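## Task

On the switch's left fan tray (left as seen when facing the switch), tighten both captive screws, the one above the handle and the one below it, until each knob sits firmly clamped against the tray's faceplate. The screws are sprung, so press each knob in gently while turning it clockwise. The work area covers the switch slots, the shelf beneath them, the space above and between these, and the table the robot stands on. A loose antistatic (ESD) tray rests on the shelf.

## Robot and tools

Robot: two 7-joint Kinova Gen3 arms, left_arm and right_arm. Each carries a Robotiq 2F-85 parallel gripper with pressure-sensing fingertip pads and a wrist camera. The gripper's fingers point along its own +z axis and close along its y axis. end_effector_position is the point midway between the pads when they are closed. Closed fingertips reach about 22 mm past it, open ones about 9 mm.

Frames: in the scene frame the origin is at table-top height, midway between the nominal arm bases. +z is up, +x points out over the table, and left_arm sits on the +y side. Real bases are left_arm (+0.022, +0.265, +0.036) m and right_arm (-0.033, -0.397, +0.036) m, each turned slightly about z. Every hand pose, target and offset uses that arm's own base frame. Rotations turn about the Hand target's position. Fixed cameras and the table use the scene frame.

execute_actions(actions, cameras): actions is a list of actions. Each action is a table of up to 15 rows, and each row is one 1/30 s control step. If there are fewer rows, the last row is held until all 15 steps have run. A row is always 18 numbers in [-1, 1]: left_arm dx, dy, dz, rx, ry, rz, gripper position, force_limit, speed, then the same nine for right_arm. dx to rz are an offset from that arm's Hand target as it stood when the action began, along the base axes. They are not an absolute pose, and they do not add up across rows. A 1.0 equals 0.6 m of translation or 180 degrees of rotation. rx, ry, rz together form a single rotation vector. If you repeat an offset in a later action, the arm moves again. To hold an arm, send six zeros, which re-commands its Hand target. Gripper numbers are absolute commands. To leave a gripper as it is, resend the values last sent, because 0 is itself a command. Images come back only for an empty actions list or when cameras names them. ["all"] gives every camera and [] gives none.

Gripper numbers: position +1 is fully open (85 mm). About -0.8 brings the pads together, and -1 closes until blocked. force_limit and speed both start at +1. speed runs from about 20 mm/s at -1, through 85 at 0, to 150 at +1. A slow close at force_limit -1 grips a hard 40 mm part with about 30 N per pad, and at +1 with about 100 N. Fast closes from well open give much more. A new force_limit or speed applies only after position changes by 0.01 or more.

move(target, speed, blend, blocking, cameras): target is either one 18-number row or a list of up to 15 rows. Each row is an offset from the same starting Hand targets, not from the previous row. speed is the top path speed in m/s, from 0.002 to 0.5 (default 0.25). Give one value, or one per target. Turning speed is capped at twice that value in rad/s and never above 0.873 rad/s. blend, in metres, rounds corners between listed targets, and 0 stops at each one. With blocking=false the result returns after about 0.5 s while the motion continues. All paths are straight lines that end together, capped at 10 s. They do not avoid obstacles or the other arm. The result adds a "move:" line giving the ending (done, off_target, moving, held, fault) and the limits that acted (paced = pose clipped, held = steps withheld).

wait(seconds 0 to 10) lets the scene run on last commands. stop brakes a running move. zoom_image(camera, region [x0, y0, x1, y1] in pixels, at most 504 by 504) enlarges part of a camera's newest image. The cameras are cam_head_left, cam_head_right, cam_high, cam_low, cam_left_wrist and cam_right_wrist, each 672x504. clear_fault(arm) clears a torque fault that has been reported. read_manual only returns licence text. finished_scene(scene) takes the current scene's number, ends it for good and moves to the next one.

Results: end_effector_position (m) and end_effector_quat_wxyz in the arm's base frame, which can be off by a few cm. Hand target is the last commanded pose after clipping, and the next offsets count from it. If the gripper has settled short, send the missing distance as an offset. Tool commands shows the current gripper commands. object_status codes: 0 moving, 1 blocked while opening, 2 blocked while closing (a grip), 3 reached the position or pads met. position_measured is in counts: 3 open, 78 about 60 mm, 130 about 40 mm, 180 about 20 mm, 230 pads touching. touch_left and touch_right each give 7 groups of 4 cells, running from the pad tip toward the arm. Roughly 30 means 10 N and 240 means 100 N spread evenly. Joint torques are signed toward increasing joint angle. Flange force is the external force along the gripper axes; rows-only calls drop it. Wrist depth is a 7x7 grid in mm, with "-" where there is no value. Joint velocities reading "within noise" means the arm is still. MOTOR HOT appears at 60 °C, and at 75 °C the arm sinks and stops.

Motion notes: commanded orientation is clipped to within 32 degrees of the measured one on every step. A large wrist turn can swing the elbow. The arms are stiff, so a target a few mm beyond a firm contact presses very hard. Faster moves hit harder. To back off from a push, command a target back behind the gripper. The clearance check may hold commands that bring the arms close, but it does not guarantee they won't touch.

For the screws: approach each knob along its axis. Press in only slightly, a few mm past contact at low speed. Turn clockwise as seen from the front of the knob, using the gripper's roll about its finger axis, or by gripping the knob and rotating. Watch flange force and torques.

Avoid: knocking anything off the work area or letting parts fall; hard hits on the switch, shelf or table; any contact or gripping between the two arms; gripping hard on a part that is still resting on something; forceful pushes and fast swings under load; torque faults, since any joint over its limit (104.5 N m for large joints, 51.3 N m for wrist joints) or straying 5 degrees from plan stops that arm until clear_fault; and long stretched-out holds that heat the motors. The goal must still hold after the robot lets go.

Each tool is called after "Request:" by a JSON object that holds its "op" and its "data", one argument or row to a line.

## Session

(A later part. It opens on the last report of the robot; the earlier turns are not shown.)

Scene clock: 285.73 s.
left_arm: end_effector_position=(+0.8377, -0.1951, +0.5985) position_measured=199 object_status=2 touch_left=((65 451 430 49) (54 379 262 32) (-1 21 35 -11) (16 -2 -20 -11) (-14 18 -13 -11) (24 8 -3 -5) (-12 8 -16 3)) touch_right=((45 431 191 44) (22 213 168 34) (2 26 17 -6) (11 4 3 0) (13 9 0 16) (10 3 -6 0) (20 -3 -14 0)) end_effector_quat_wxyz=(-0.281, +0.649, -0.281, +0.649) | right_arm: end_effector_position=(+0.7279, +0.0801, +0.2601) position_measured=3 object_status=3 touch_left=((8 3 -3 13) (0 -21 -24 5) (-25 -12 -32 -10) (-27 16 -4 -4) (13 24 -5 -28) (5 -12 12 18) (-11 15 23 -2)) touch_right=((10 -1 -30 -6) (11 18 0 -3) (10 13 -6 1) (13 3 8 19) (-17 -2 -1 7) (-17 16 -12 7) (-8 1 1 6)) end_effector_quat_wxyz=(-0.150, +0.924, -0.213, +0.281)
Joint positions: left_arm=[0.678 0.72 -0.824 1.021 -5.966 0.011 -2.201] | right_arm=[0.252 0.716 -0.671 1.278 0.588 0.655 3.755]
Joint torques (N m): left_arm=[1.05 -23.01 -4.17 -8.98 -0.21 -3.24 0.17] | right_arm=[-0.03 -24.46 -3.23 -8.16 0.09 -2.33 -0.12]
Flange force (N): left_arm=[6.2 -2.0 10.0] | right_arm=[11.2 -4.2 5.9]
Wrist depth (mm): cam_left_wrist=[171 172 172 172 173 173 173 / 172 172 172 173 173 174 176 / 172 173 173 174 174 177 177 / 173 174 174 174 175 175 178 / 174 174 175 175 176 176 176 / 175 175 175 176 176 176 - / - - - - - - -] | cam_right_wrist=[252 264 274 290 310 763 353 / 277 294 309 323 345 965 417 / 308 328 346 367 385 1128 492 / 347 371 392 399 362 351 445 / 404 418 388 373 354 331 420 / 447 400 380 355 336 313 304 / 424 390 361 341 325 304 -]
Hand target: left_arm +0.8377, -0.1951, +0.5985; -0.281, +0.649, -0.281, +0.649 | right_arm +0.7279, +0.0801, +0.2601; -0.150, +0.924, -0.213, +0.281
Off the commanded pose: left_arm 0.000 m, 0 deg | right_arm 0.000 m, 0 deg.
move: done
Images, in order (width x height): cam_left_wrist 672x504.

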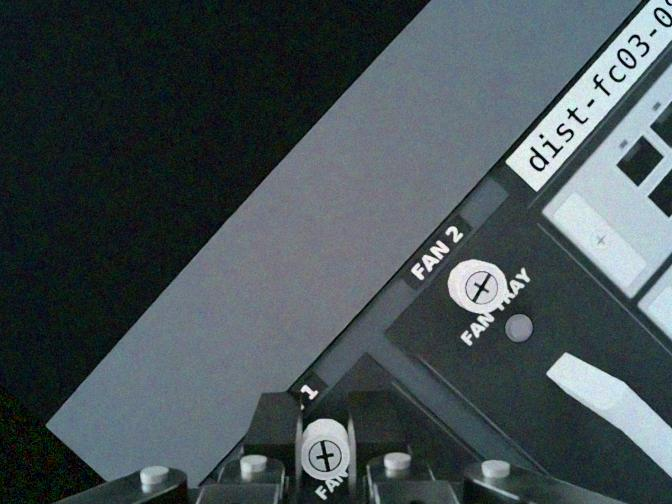

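Request:
{"op": "move", "data": {
  "target": [
    [0, 0, 0, 0, 0, 0, -0.325, -1, -1, 0, 0, 0, 0, 0, 0, 1, 1, 1],
    [-0.001, 0, 0, -0.4, 0, 0, -0.325, -1, -1, 0, 0, 0, 0, 0, 0, 1, 1, 1],
    [-0.001, 0, 0, -0.8, 0, 0, -0.325, -1, -1, 0, 0, 0, 0, 0, 0, 1, 1, 1]
  ],
  "speed": 0.45,
  "blend": [0, 0.001, 0],
  "cameras": ["cam_left_wrist"]
}}

Request:
{"op": "zoom_image", "data": {
  "camera": "cam_left_wrist",
  "region": [200, 340, 450, 504]
}}

Scene clock: 290.70 s.
left_arm: end_effector_position=(+0.8370, -0.1950, +0.5985) position_measured=170 object_status=3 touch_left=((-1 -10 23 8) (-6 -13 -10 12) (16 -20 2 21) (-8 -7 18 4) (19 14 15 -2) (6 -4 3 -20) (-6 14 10 -9)) touch_right=((-8 -13 16 10) (-1 -2 -8 10) (-12 1 -5 2) (3 0 -3 -8) (-6 -7 -4 2) (5 -4 -1 6) (-3 -3 4 4)) end_effector_quat_wxyz=(+0.531, +0.468, +0.530, +0.468) | right_arm: end_effector_position=(+0.7279, +0.0801, +0.2601) position_measured=3 object_status=3 touch_left=((23 3 -7 10) (20 5 -20 3) (5 3 -16 -7) (-10 -28 -26 10) (-16 -17 -25 1) (-13 2 -5 -2) (13 -2 11 -11)) touch_right=((3 -15 -9 -5) (-7 22 5 -12) (8 -3 -11 -9) (-7 2 1 5) (-15 -9 18 -1) (2 -5 9 -5) (-11 -3 3 -5)) end_effector_quat_wxyz=(-0.150, +0.924, -0.213, +0.281)
Joint positions: left_arm=[0.621 0.684 -0.67 1.029 -4.724 -0.065 -1.029] | right_arm=[0.252 0.716 -0.671 1.278 0.588 0.655 3.755]
Joint torques (N m): left_arm=[0.85 -23.64 -3.31 -9.45 -0.15 -1.47 0.39] | right_arm=[-0.06 -24.47 -3.1 -8.18 0.11 -2.29 -0.09]
Flange force (N): left_arm=no reading | right_arm=[11.2 -4.0 5.7]
Wrist depth (mm): cam_left_wrist=[488 462 449 424 397 376 355 / 805 724 712 639 597 545 501 / 1153 1165 1161 1143 1141 987 890 / 175 175 215 885 1178 1176 1107 / 175 175 176 176 177 178 178 / 175 175 176 176 177 178 178 / - - - - - - -] | cam_right_wrist=[251 263 274 289 309 763 354 / 278 294 308 324 345 964 416 / 308 327 346 367 383 1133 491 / 348 370 393 401 362 351 446 / 404 417 387 373 353 331 419 / 447 399 378 356 336 314 305 / 425 390 362 342 324 304 -]
Hand target: left_arm +0.8371, -0.1951, +0.5985; +0.530, +0.468, +0.530, +0.468 | right_arm +0.7279, +0.0801, +0.2601; -0.150, +0.924, -0.213, +0.281
Off the commanded pose: left_arm 0.000 m, 0 deg | right_arm 0.000 m, 0 deg.
move: done
Images, in order (width x height): cam_left_wrist 672x504.

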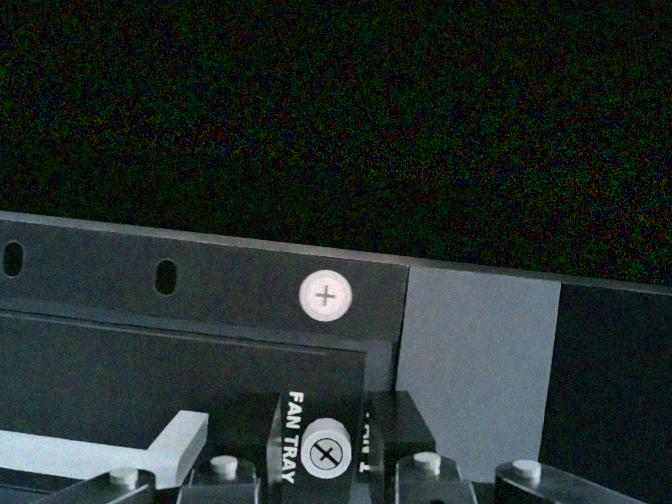

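Scaled by 2.016.

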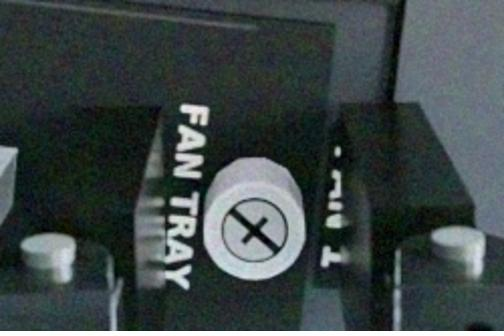

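Request:
{"op": "move", "data": {
  "target": [
    [0, 0, 0, 0, 0, 0, -1, 0.3, -1, 0, 0, 0, 0, 0, 0, 1, 1, 1]
  ],
  "speed": 0.4
}}

Request:
{"op": "move", "data": {
  "target": [
    [0, 0, 0, 0.22, 0, 0, -1, 0.3, -1, 0, 0, 0, 0, 0, 0, 1, 1, 1]
  ],
  "speed": 0.2,
  "cameras": ["cam_left_wrist"]
}}

Request:
{"op": "zoom_image", "data": {
  "camera": "cam_left_wrist",
  "region": [200, 340, 450, 504]
}}

Scene clock: 292.17 s.
left_arm: end_effector_position=(+0.8370, -0.1950, +0.5986) position_measured=204 object_status=0 touch_left=((235 1185 1039 205) (133 747 558 95) (17 88 97 7) (1 -16 -1 21) (-28 5 -19 9) (-13 -6 24 3) (14 -5 -18 30)) touch_right=((170 968 567 189) (74 486 493 85) (6 79 64 -4) (3 2 8 1) (11 5 -12 8) (5 2 5 -2) (4 -7 8 -16)) end_effector_quat_wxyz=(+0.531, +0.468, +0.530, +0.468) | right_arm: end_effector_position=(+0.7279, +0.0801, +0.2601) position_measured=3 object_status=3 touch_left=((-9 -16 11 -17) (2 0 -10 6) (-17 2 8 -9) (-7 -1 1 2) (-12 4 -1 1) (8 -1 -14 9) (-19 7 49 18)) touch_right=((1 -12 -5 7) (-11 -10 4 4) (-2 8 7 -5) (0 -7 -6 -6) (-9 10 1 4) (-2 8 5 -12) (-7 -12 -11 3)) end_effector_quat_wxyz=(-0.150, +0.924, -0.213, +0.281)
Joint positions: left_arm=[0.621 0.684 -0.669 1.029 -4.724 -0.065 -1.029] | right_arm=[0.252 0.716 -0.671 1.278 0.588 0.655 3.755]
Joint torques (N m): left_arm=[-0.83 -21.54 -3.55 -11.81 -0.18 -1.32 0.43] | right_arm=[-0.1 -24.38 -3.24 -8.23 0.15 -2.38 -0.09]
Flange force (N): left_arm=no reading | right_arm=[11.0 -4.0 5.5]
Wrist depth (mm): cam_left_wrist=[488 463 449 422 397 376 354 / 804 723 714 639 596 546 500 / 1159 1159 1157 1147 1141 988 889 / 175 175 215 885 1176 1182 1103 / 175 175 176 177 177 178 178 / 175 176 176 177 178 178 179 / - - - - - - -] | cam_right_wrist=[251 263 274 289 309 759 354 / 278 294 309 324 345 969 417 / 307 328 346 368 383 1120 491 / 347 370 391 400 362 351 447 / 403 417 387 374 353 331 418 / 447 400 379 355 336 314 305 / 425 392 360 341 325 304 -]
Hand target: left_arm +0.8370, -0.1950, +0.5985; +0.531, +0.468, +0.530, +0.468 | right_arm +0.7279, +0.0801, +0.2601; -0.150, +0.924, -0.213, +0.281
Off the commanded pose: left_arm 0.000 m, 0 deg | right_arm 0.000 m, 0 deg.
move: done

Scene clock: 294.43 s.
left_arm: end_effector_position=(+0.8370, -0.1950, +0.5984) position_measured=204 object_status=2 touch_left=((223 1128 1053 213) (125 725 557 42) (11 67 93 17) (1 0 -18 4) (12 16 12 -4) (15 6 -4 -17) (3 -5 1 7)) touch_right=((171 947 531 164) (57 470 452 82) (-11 69 58 3) (16 2 9 -9) (16 -4 -7 -3) (1 3 -4 5) (-2 6 6 -1)) end_effector_quat_wxyz=(+0.341, +0.620, +0.340, +0.620) | right_arm: end_effector_position=(+0.7279, +0.0801, +0.2601) position_measured=3 object_status=3 touch_left=((12 -2 1 -5) (18 13 -17 4) (-6 -22 2 1) (0 22 17 22) (9 -1 13 -27) (3 -13 -3 3) (22 -5 -13 -7)) touch_right=((-2 10 13 4) (-5 1 -17 4) (5 -2 -4 -17) (2 -4 17 10) (-10 -17 7 6) (1 -17 -6 4) (8 2 -3 1)) end_effector_quat_wxyz=(-0.150, +0.924, -0.213, +0.281)
Joint positions: left_arm=[0.696 0.73 -0.872 1.025 -4.965 0.027 -1.348] | right_arm=[0.252 0.716 -0.671 1.278 0.588 0.655 3.755]
Joint torques (N m): left_arm=[0.28 -22.71 -5.24 -10.52 -0.93 -2.8 -0.58] | right_arm=[-0.11 -24.42 -3.19 -8.21 0.14 -2.31 -0.1]
Flange force (N): left_arm=no reading | right_arm=[11.0 -3.8 5.6]
Wrist depth (mm): cam_left_wrist=[287 332 419 558 828 1145 - / 336 427 580 861 1165 176 176 / 434 585 943 1176 176 177 177 / 633 1017 1135 176 176 177 177 / 1126 1135 176 176 177 177 178 / 176 176 176 177 177 178 178 / - - - - - - -] | cam_right_wrist=[251 263 274 289 309 761 354 / 278 293 309 324 345 969 416 / 308 327 346 368 384 1139 490 / 348 370 393 399 362 350 447 / 404 417 388 373 353 331 419 / 446 400 379 355 337 314 305 / 424 391 361 342 325 303 -]
Hand target: left_arm +0.8370, -0.1950, +0.5985; +0.341, +0.620, +0.340, +0.620 | right_arm +0.7279, +0.0801, +0.2601; -0.150, +0.924, -0.213, +0.281
Off the commanded pose: left_arm 0.000 m, 0 deg | right_arm 0.000 m, 0 deg.
move: done
Images, in order (width x height): cam_left_wrist 672x504.

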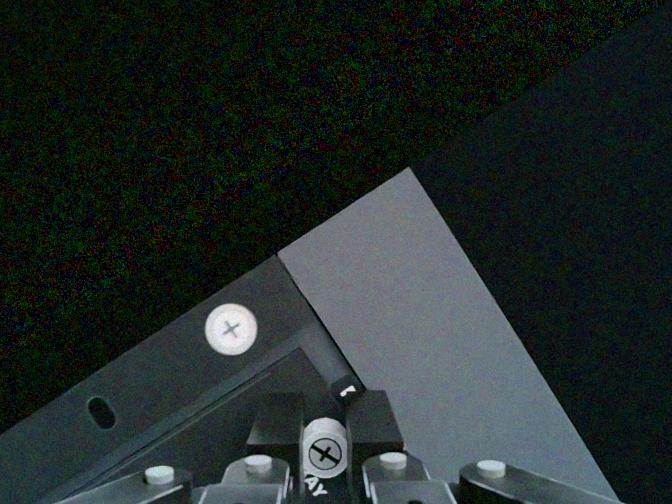

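Scaled by 2.016.

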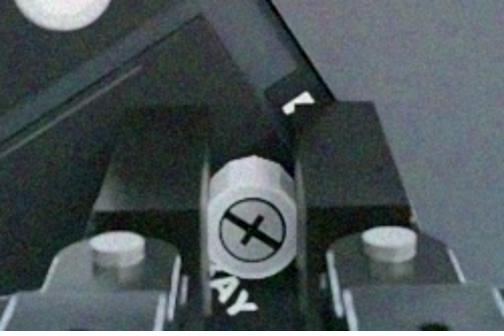

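Request:
{"op": "move", "data": {
  "target": [
    [0, 0, 0, 0, 0, 0, -0.325, 0, -1, 0, 0, 0, 0, 0, 0, 1, 1, 1],
    [-0.15, 0, -0.05, 0.25, 0, 0, -0.325, 0, -1, 0, 0, 0, 0, 0, 0, 1, 1, 1]
  ],
  "speed": [0.1, 0.2],
  "cameras": ["cam_left_wrist"]
}}

Scene clock: 297.97 s.
left_arm: end_effector_position=(+0.7470, -0.1950, +0.5686) position_measured=170 object_status=3 touch_left=((4 2 8 5) (0 -9 14 19) (-11 3 7 7) (2 -1 -26 16) (5 22 -9 16) (-2 12 10 11) (-7 8 3 -21)) touch_right=((-4 -6 10 -13) (-4 -8 -7 21) (-17 2 12 8) (15 4 -3 0) (21 3 -10 7) (12 12 -10 1) (-11 1 -6 -4)) end_effector_quat_wxyz=(+0.078, +0.703, +0.077, +0.703) | right_arm: end_effector_position=(+0.7279, +0.0801, +0.2601) position_measured=3 object_status=3 touch_left=((14 8 -1 13) (-3 -3 6 13) (16 -2 14 14) (-17 7 5 9) (0 4 2 -9) (-25 0 -2 30) (-16 -6 10 -2)) touch_right=((-8 0 -2 11) (-6 16 -6 -6) (-3 -4 3 0) (-3 -9 15 9) (-7 12 -7 21) (8 -15 -2 6) (-13 -14 0 4)) end_effector_quat_wxyz=(-0.150, +0.924, -0.213, +0.281)
Joint positions: left_arm=[0.793 0.499 -0.669 1.444 -5.6 -0.282 -1.708] | right_arm=[0.252 0.716 -0.671 1.278 0.588 0.655 3.755]
Joint torques (N m): left_arm=[1.02 -19.35 -2.93 -9.56 -0.12 -3.14 0.45] | right_arm=[0.02 -24.44 -3.24 -8.24 0.16 -2.31 -0.13]
Flange force (N): left_arm=[4.1 3.5 8.4] | right_arm=[10.9 -4.1 5.8]
Wrist depth (mm): cam_left_wrist=[366 493 645 264 264 264 265 / 378 539 265 265 265 266 266 / 408 581 265 265 266 266 266 / 418 646 266 266 267 267 267 / 446 659 267 267 267 268 270 / 451 685 267 267 268 271 272 / 475 671 - - - 272 272] | cam_right_wrist=[251 263 274 290 310 761 354 / 278 294 309 323 346 964 417 / 308 328 347 367 383 1111 493 / 347 370 393 399 363 351 447 / 404 419 388 374 353 330 418 / 448 399 379 354 335 314 305 / 425 391 361 342 323 303 -]
Hand target: left_arm +0.7470, -0.1950, +0.5685; +0.078, +0.703, +0.077, +0.703 | right_arm +0.7279, +0.0801, +0.2601; -0.150, +0.924, -0.213, +0.281
Off the commanded pose: left_arm 0.000 m, 0 deg | right_arm 0.000 m, 0 deg.
move: done
Images, in order (width x height): cam_left_wrist 672x504.

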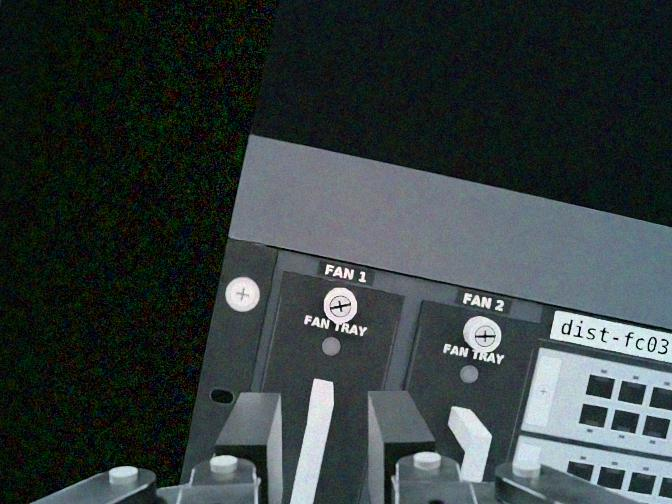

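Request:
{"op": "move", "data": {
  "target": [-0.025, 0.1608, -0.0415, 0.0671, -0.0244, -0.2213, -0.325, 0, -1, 0, 0, 0, 0, 0, 0, 1, 1, 1],
  "speed": 0.2,
  "cameras": ["cam_left_wrist"]
}}

Request:
{"op": "zoom_image", "data": {
  "camera": "cam_left_wrist",
  "region": [285, 205, 355, 275]
}}

Request:
{"op": "zoom_image", "data": {
  "camera": "cam_left_wrist",
  "region": [365, 205, 435, 275]
}}

Scene clock: 301.47 s.
left_arm: end_effector_position=(+0.7320, -0.0986, +0.5436) position_measured=170 object_status=3 touch_left=((-7 0 23 -16) (-11 25 -22 14) (3 -11 0 25) (7 3 -9 6) (12 3 -12 25) (-7 5 3 18) (-15 -20 4 8)) touch_right=((-8 -10 4 8) (0 1 -7 17) (3 18 4 0) (9 -1 3 0) (6 16 -7 3) (-1 3 5 -4) (3 6 -6 2)) end_effector_quat_wxyz=(+0.242, +0.665, -0.242, +0.664) | right_arm: end_effector_position=(+0.7279, +0.0801, +0.2601) position_measured=3 object_status=3 touch_left=((21 -6 3 13) (15 -9 -8 11) (-3 -8 7 11) (-9 3 0 18) (10 -15 0 6) (19 -10 -15 13) (9 -18 27 -6)) touch_right=((-21 -7 7 -3) (2 5 4 -9) (5 -4 -5 -1) (-6 8 -4 -17) (-20 7 3 9) (-9 12 22 -12) (1 23 -3 -2)) end_effector_quat_wxyz=(-0.150, +0.924, -0.213, +0.281)
Joint positions: left_arm=[-0.907 1.018 1.589 1.436 -6.286 0.166 -2.587] | right_arm=[0.252 0.716 -0.671 1.278 0.588 0.655 3.755]
Joint torques (N m): left_arm=[0.9 -18.4 10.44 -4.64 0.51 -1.88 0.46] | right_arm=[-0.13 -24.46 -3.22 -8.25 0.14 -2.34 -0.1]
Flange force (N): left_arm=[1.6 -6.5 1.7] | right_arm=[11.0 -3.8 5.6]
Wrist depth (mm): cam_left_wrist=[1163 1226 287 329 375 435 539 / 1161 1221 288 321 366 450 542 / 1167 1246 290 322 376 442 543 / 576 401 291 323 368 444 551 / 550 404 293 310 359 446 553 / 525 407 294 310 360 460 556 / 1153 429 299 - 360 464 553] | cam_right_wrist=[251 263 274 290 310 760 354 / 277 293 309 324 345 968 417 / 308 328 348 368 383 1122 491 / 347 370 392 400 363 351 446 / 405 419 387 374 353 331 420 / 447 400 380 355 335 314 305 / 424 391 361 341 324 304 -]
Hand target: left_arm +0.7320, -0.0985, +0.5435; +0.242, +0.665, -0.242, +0.664 | right_arm +0.7279, +0.0801, +0.2601; -0.150, +0.924, -0.213, +0.281
Off the commanded pose: left_arm 0.000 m, 0 deg | right_arm 0.000 m, 0 deg.
move: done
Images, in order (width x height): cam_left_wrist 672x504.

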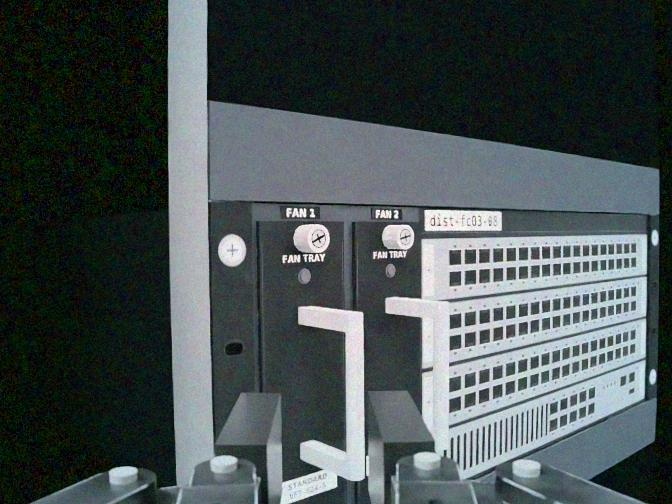

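Scaled by 7.200.

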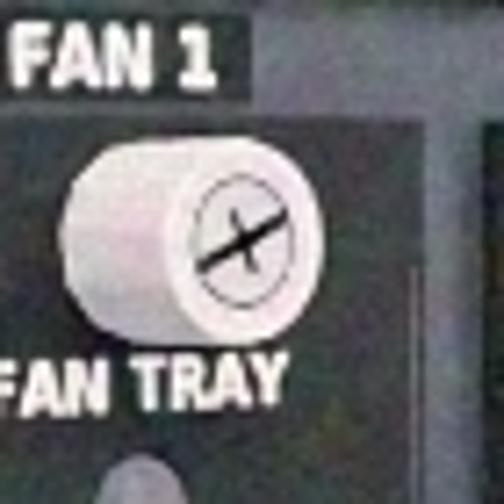

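Scaled by 7.200.

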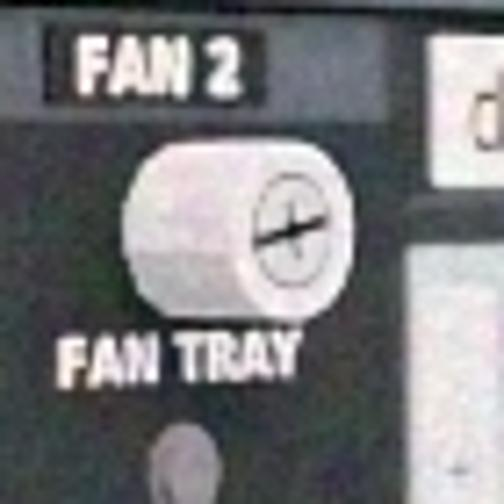

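Request:
{"op": "move", "data": {
  "target": [-0.03, 0.02, -0.2333, -0.0426, 0.0357, 0, -0.325, 0, -1, 0, 0, 0, 0, 0, 0, 1, 1, 1],
  "speed": 0.15,
  "cameras": ["cam_left_wrist"]
}}

Request:
{"op": "zoom_image", "data": {
  "camera": "cam_left_wrist",
  "region": [260, 190, 460, 330]
}}

Scene clock: 303.20 s.
left_arm: end_effector_position=(+0.7140, -0.0865, +0.4036) position_measured=170 object_status=3 touch_left=((-4 15 6 -6) (0 -20 10 15) (-9 -18 6 21) (-21 14 3 1) (8 25 3 8) (-6 12 -18 11) (-9 0 9 5)) touch_right=((-2 -7 -4 -2) (6 -7 -6 7) (-9 2 8 0) (4 6 0 -7) (9 9 -10 0) (1 -7 0 1) (-6 1 6 0)) end_effector_quat_wxyz=(+0.299, +0.683, -0.183, +0.641) | right_arm: end_effector_position=(+0.7279, +0.0801, +0.2601) position_measured=3 object_status=3 touch_left=((-1 -1 24 -23) (-12 5 -29 -14) (12 -2 11 5) (15 -9 3 10) (-19 9 5 0) (-1 -8 4 6) (17 1 8 -6)) touch_right=((-13 -14 5 -12) (-10 14 8 -6) (0 -10 1 -10) (-14 -11 4 2) (-21 12 7 -8) (-8 -2 1 -8) (-11 -5 0 -23)) end_effector_quat_wxyz=(-0.150, +0.924, -0.213, +0.281)
Joint positions: left_arm=[-0.966 1.309 1.595 1.692 -6.286 -0.03 -2.702] | right_arm=[0.252 0.716 -0.671 1.278 0.588 0.655 3.755]
Joint torques (N m): left_arm=[0.9 -18.6 11.8 -1.43 -0.02 -1.04 0.45] | right_arm=[-0.03 -24.49 -3.18 -8.26 0.09 -2.33 -0.1]
Flange force (N): left_arm=[0.7 -6.5 1.7] | right_arm=[10.9 -4.0 5.8]
Wrist depth (mm): cam_left_wrist=[- 473 319 322 364 436 534 / 562 461 312 327 365 453 548 / 546 445 313 326 376 457 548 / 1232 1273 313 345 399 467 573 / 1237 1287 314 349 400 478 580 / 1239 1287 317 356 406 491 608 / 1256 - 330 - 402 517 611] | cam_right_wrist=[251 263 274 290 309 761 354 / 278 293 309 323 346 967 415 / 308 328 347 368 384 1124 491 / 346 370 392 400 362 351 445 / 404 418 388 374 353 331 418 / 445 400 379 355 336 314 305 / 424 392 361 341 324 304 -]
Hand target: left_arm +0.7140, -0.0865, +0.4036; +0.299, +0.683, -0.183, +0.641 | right_arm +0.7279, +0.0801, +0.2601; -0.150, +0.924, -0.213, +0.281
Off the commanded pose: left_arm 0.000 m, 0 deg | right_arm 0.000 m, 0 deg.
joint sent to its limit (left arm) — joint 5 (forearm roll), lower limit. The joint targets still meet the commanded pose.
move: done
Images, in order (width x height): cam_left_wrist 672x504.

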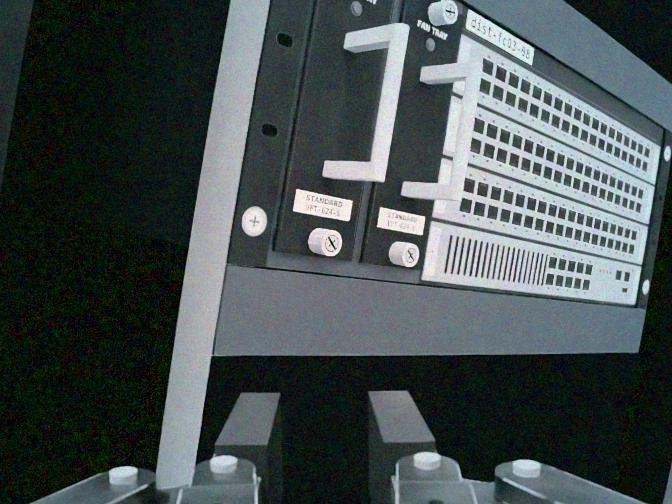

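Scaled by 2.520.

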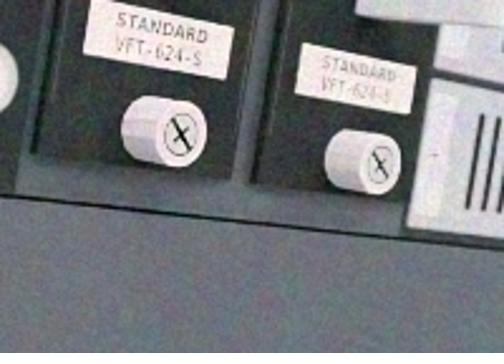

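Request:
{"op": "zoom_image", "data": {
  "camera": "cam_left_wrist",
  "region": [290, 205, 360, 275]
}}

Request:
{"op": "zoom_image", "data": {
  "camera": "cam_left_wrist",
  "region": [370, 220, 440, 290]
}}

Scaled by 7.200.

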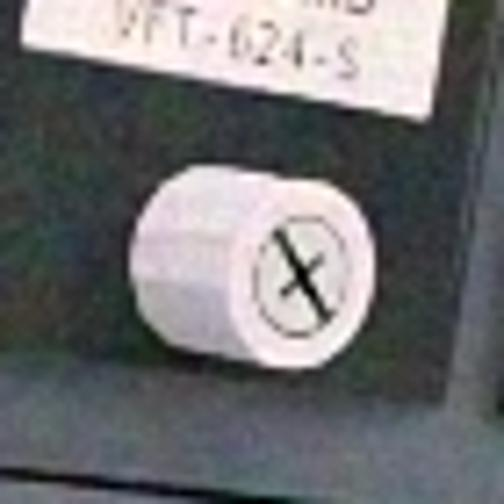

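Scaled by 7.200.

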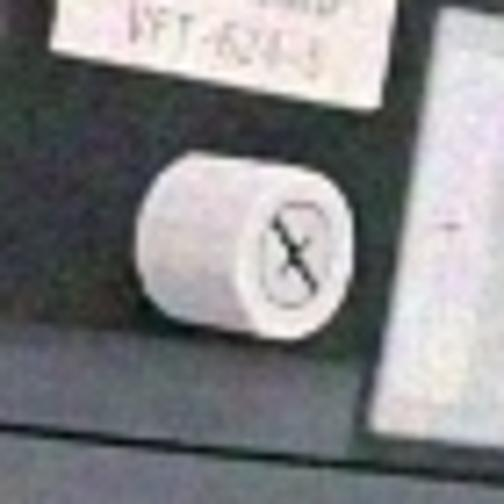

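Request:
{"op": "finished_scene", "data": {
  "scene": 1
}}

The scene is finished: the task was done.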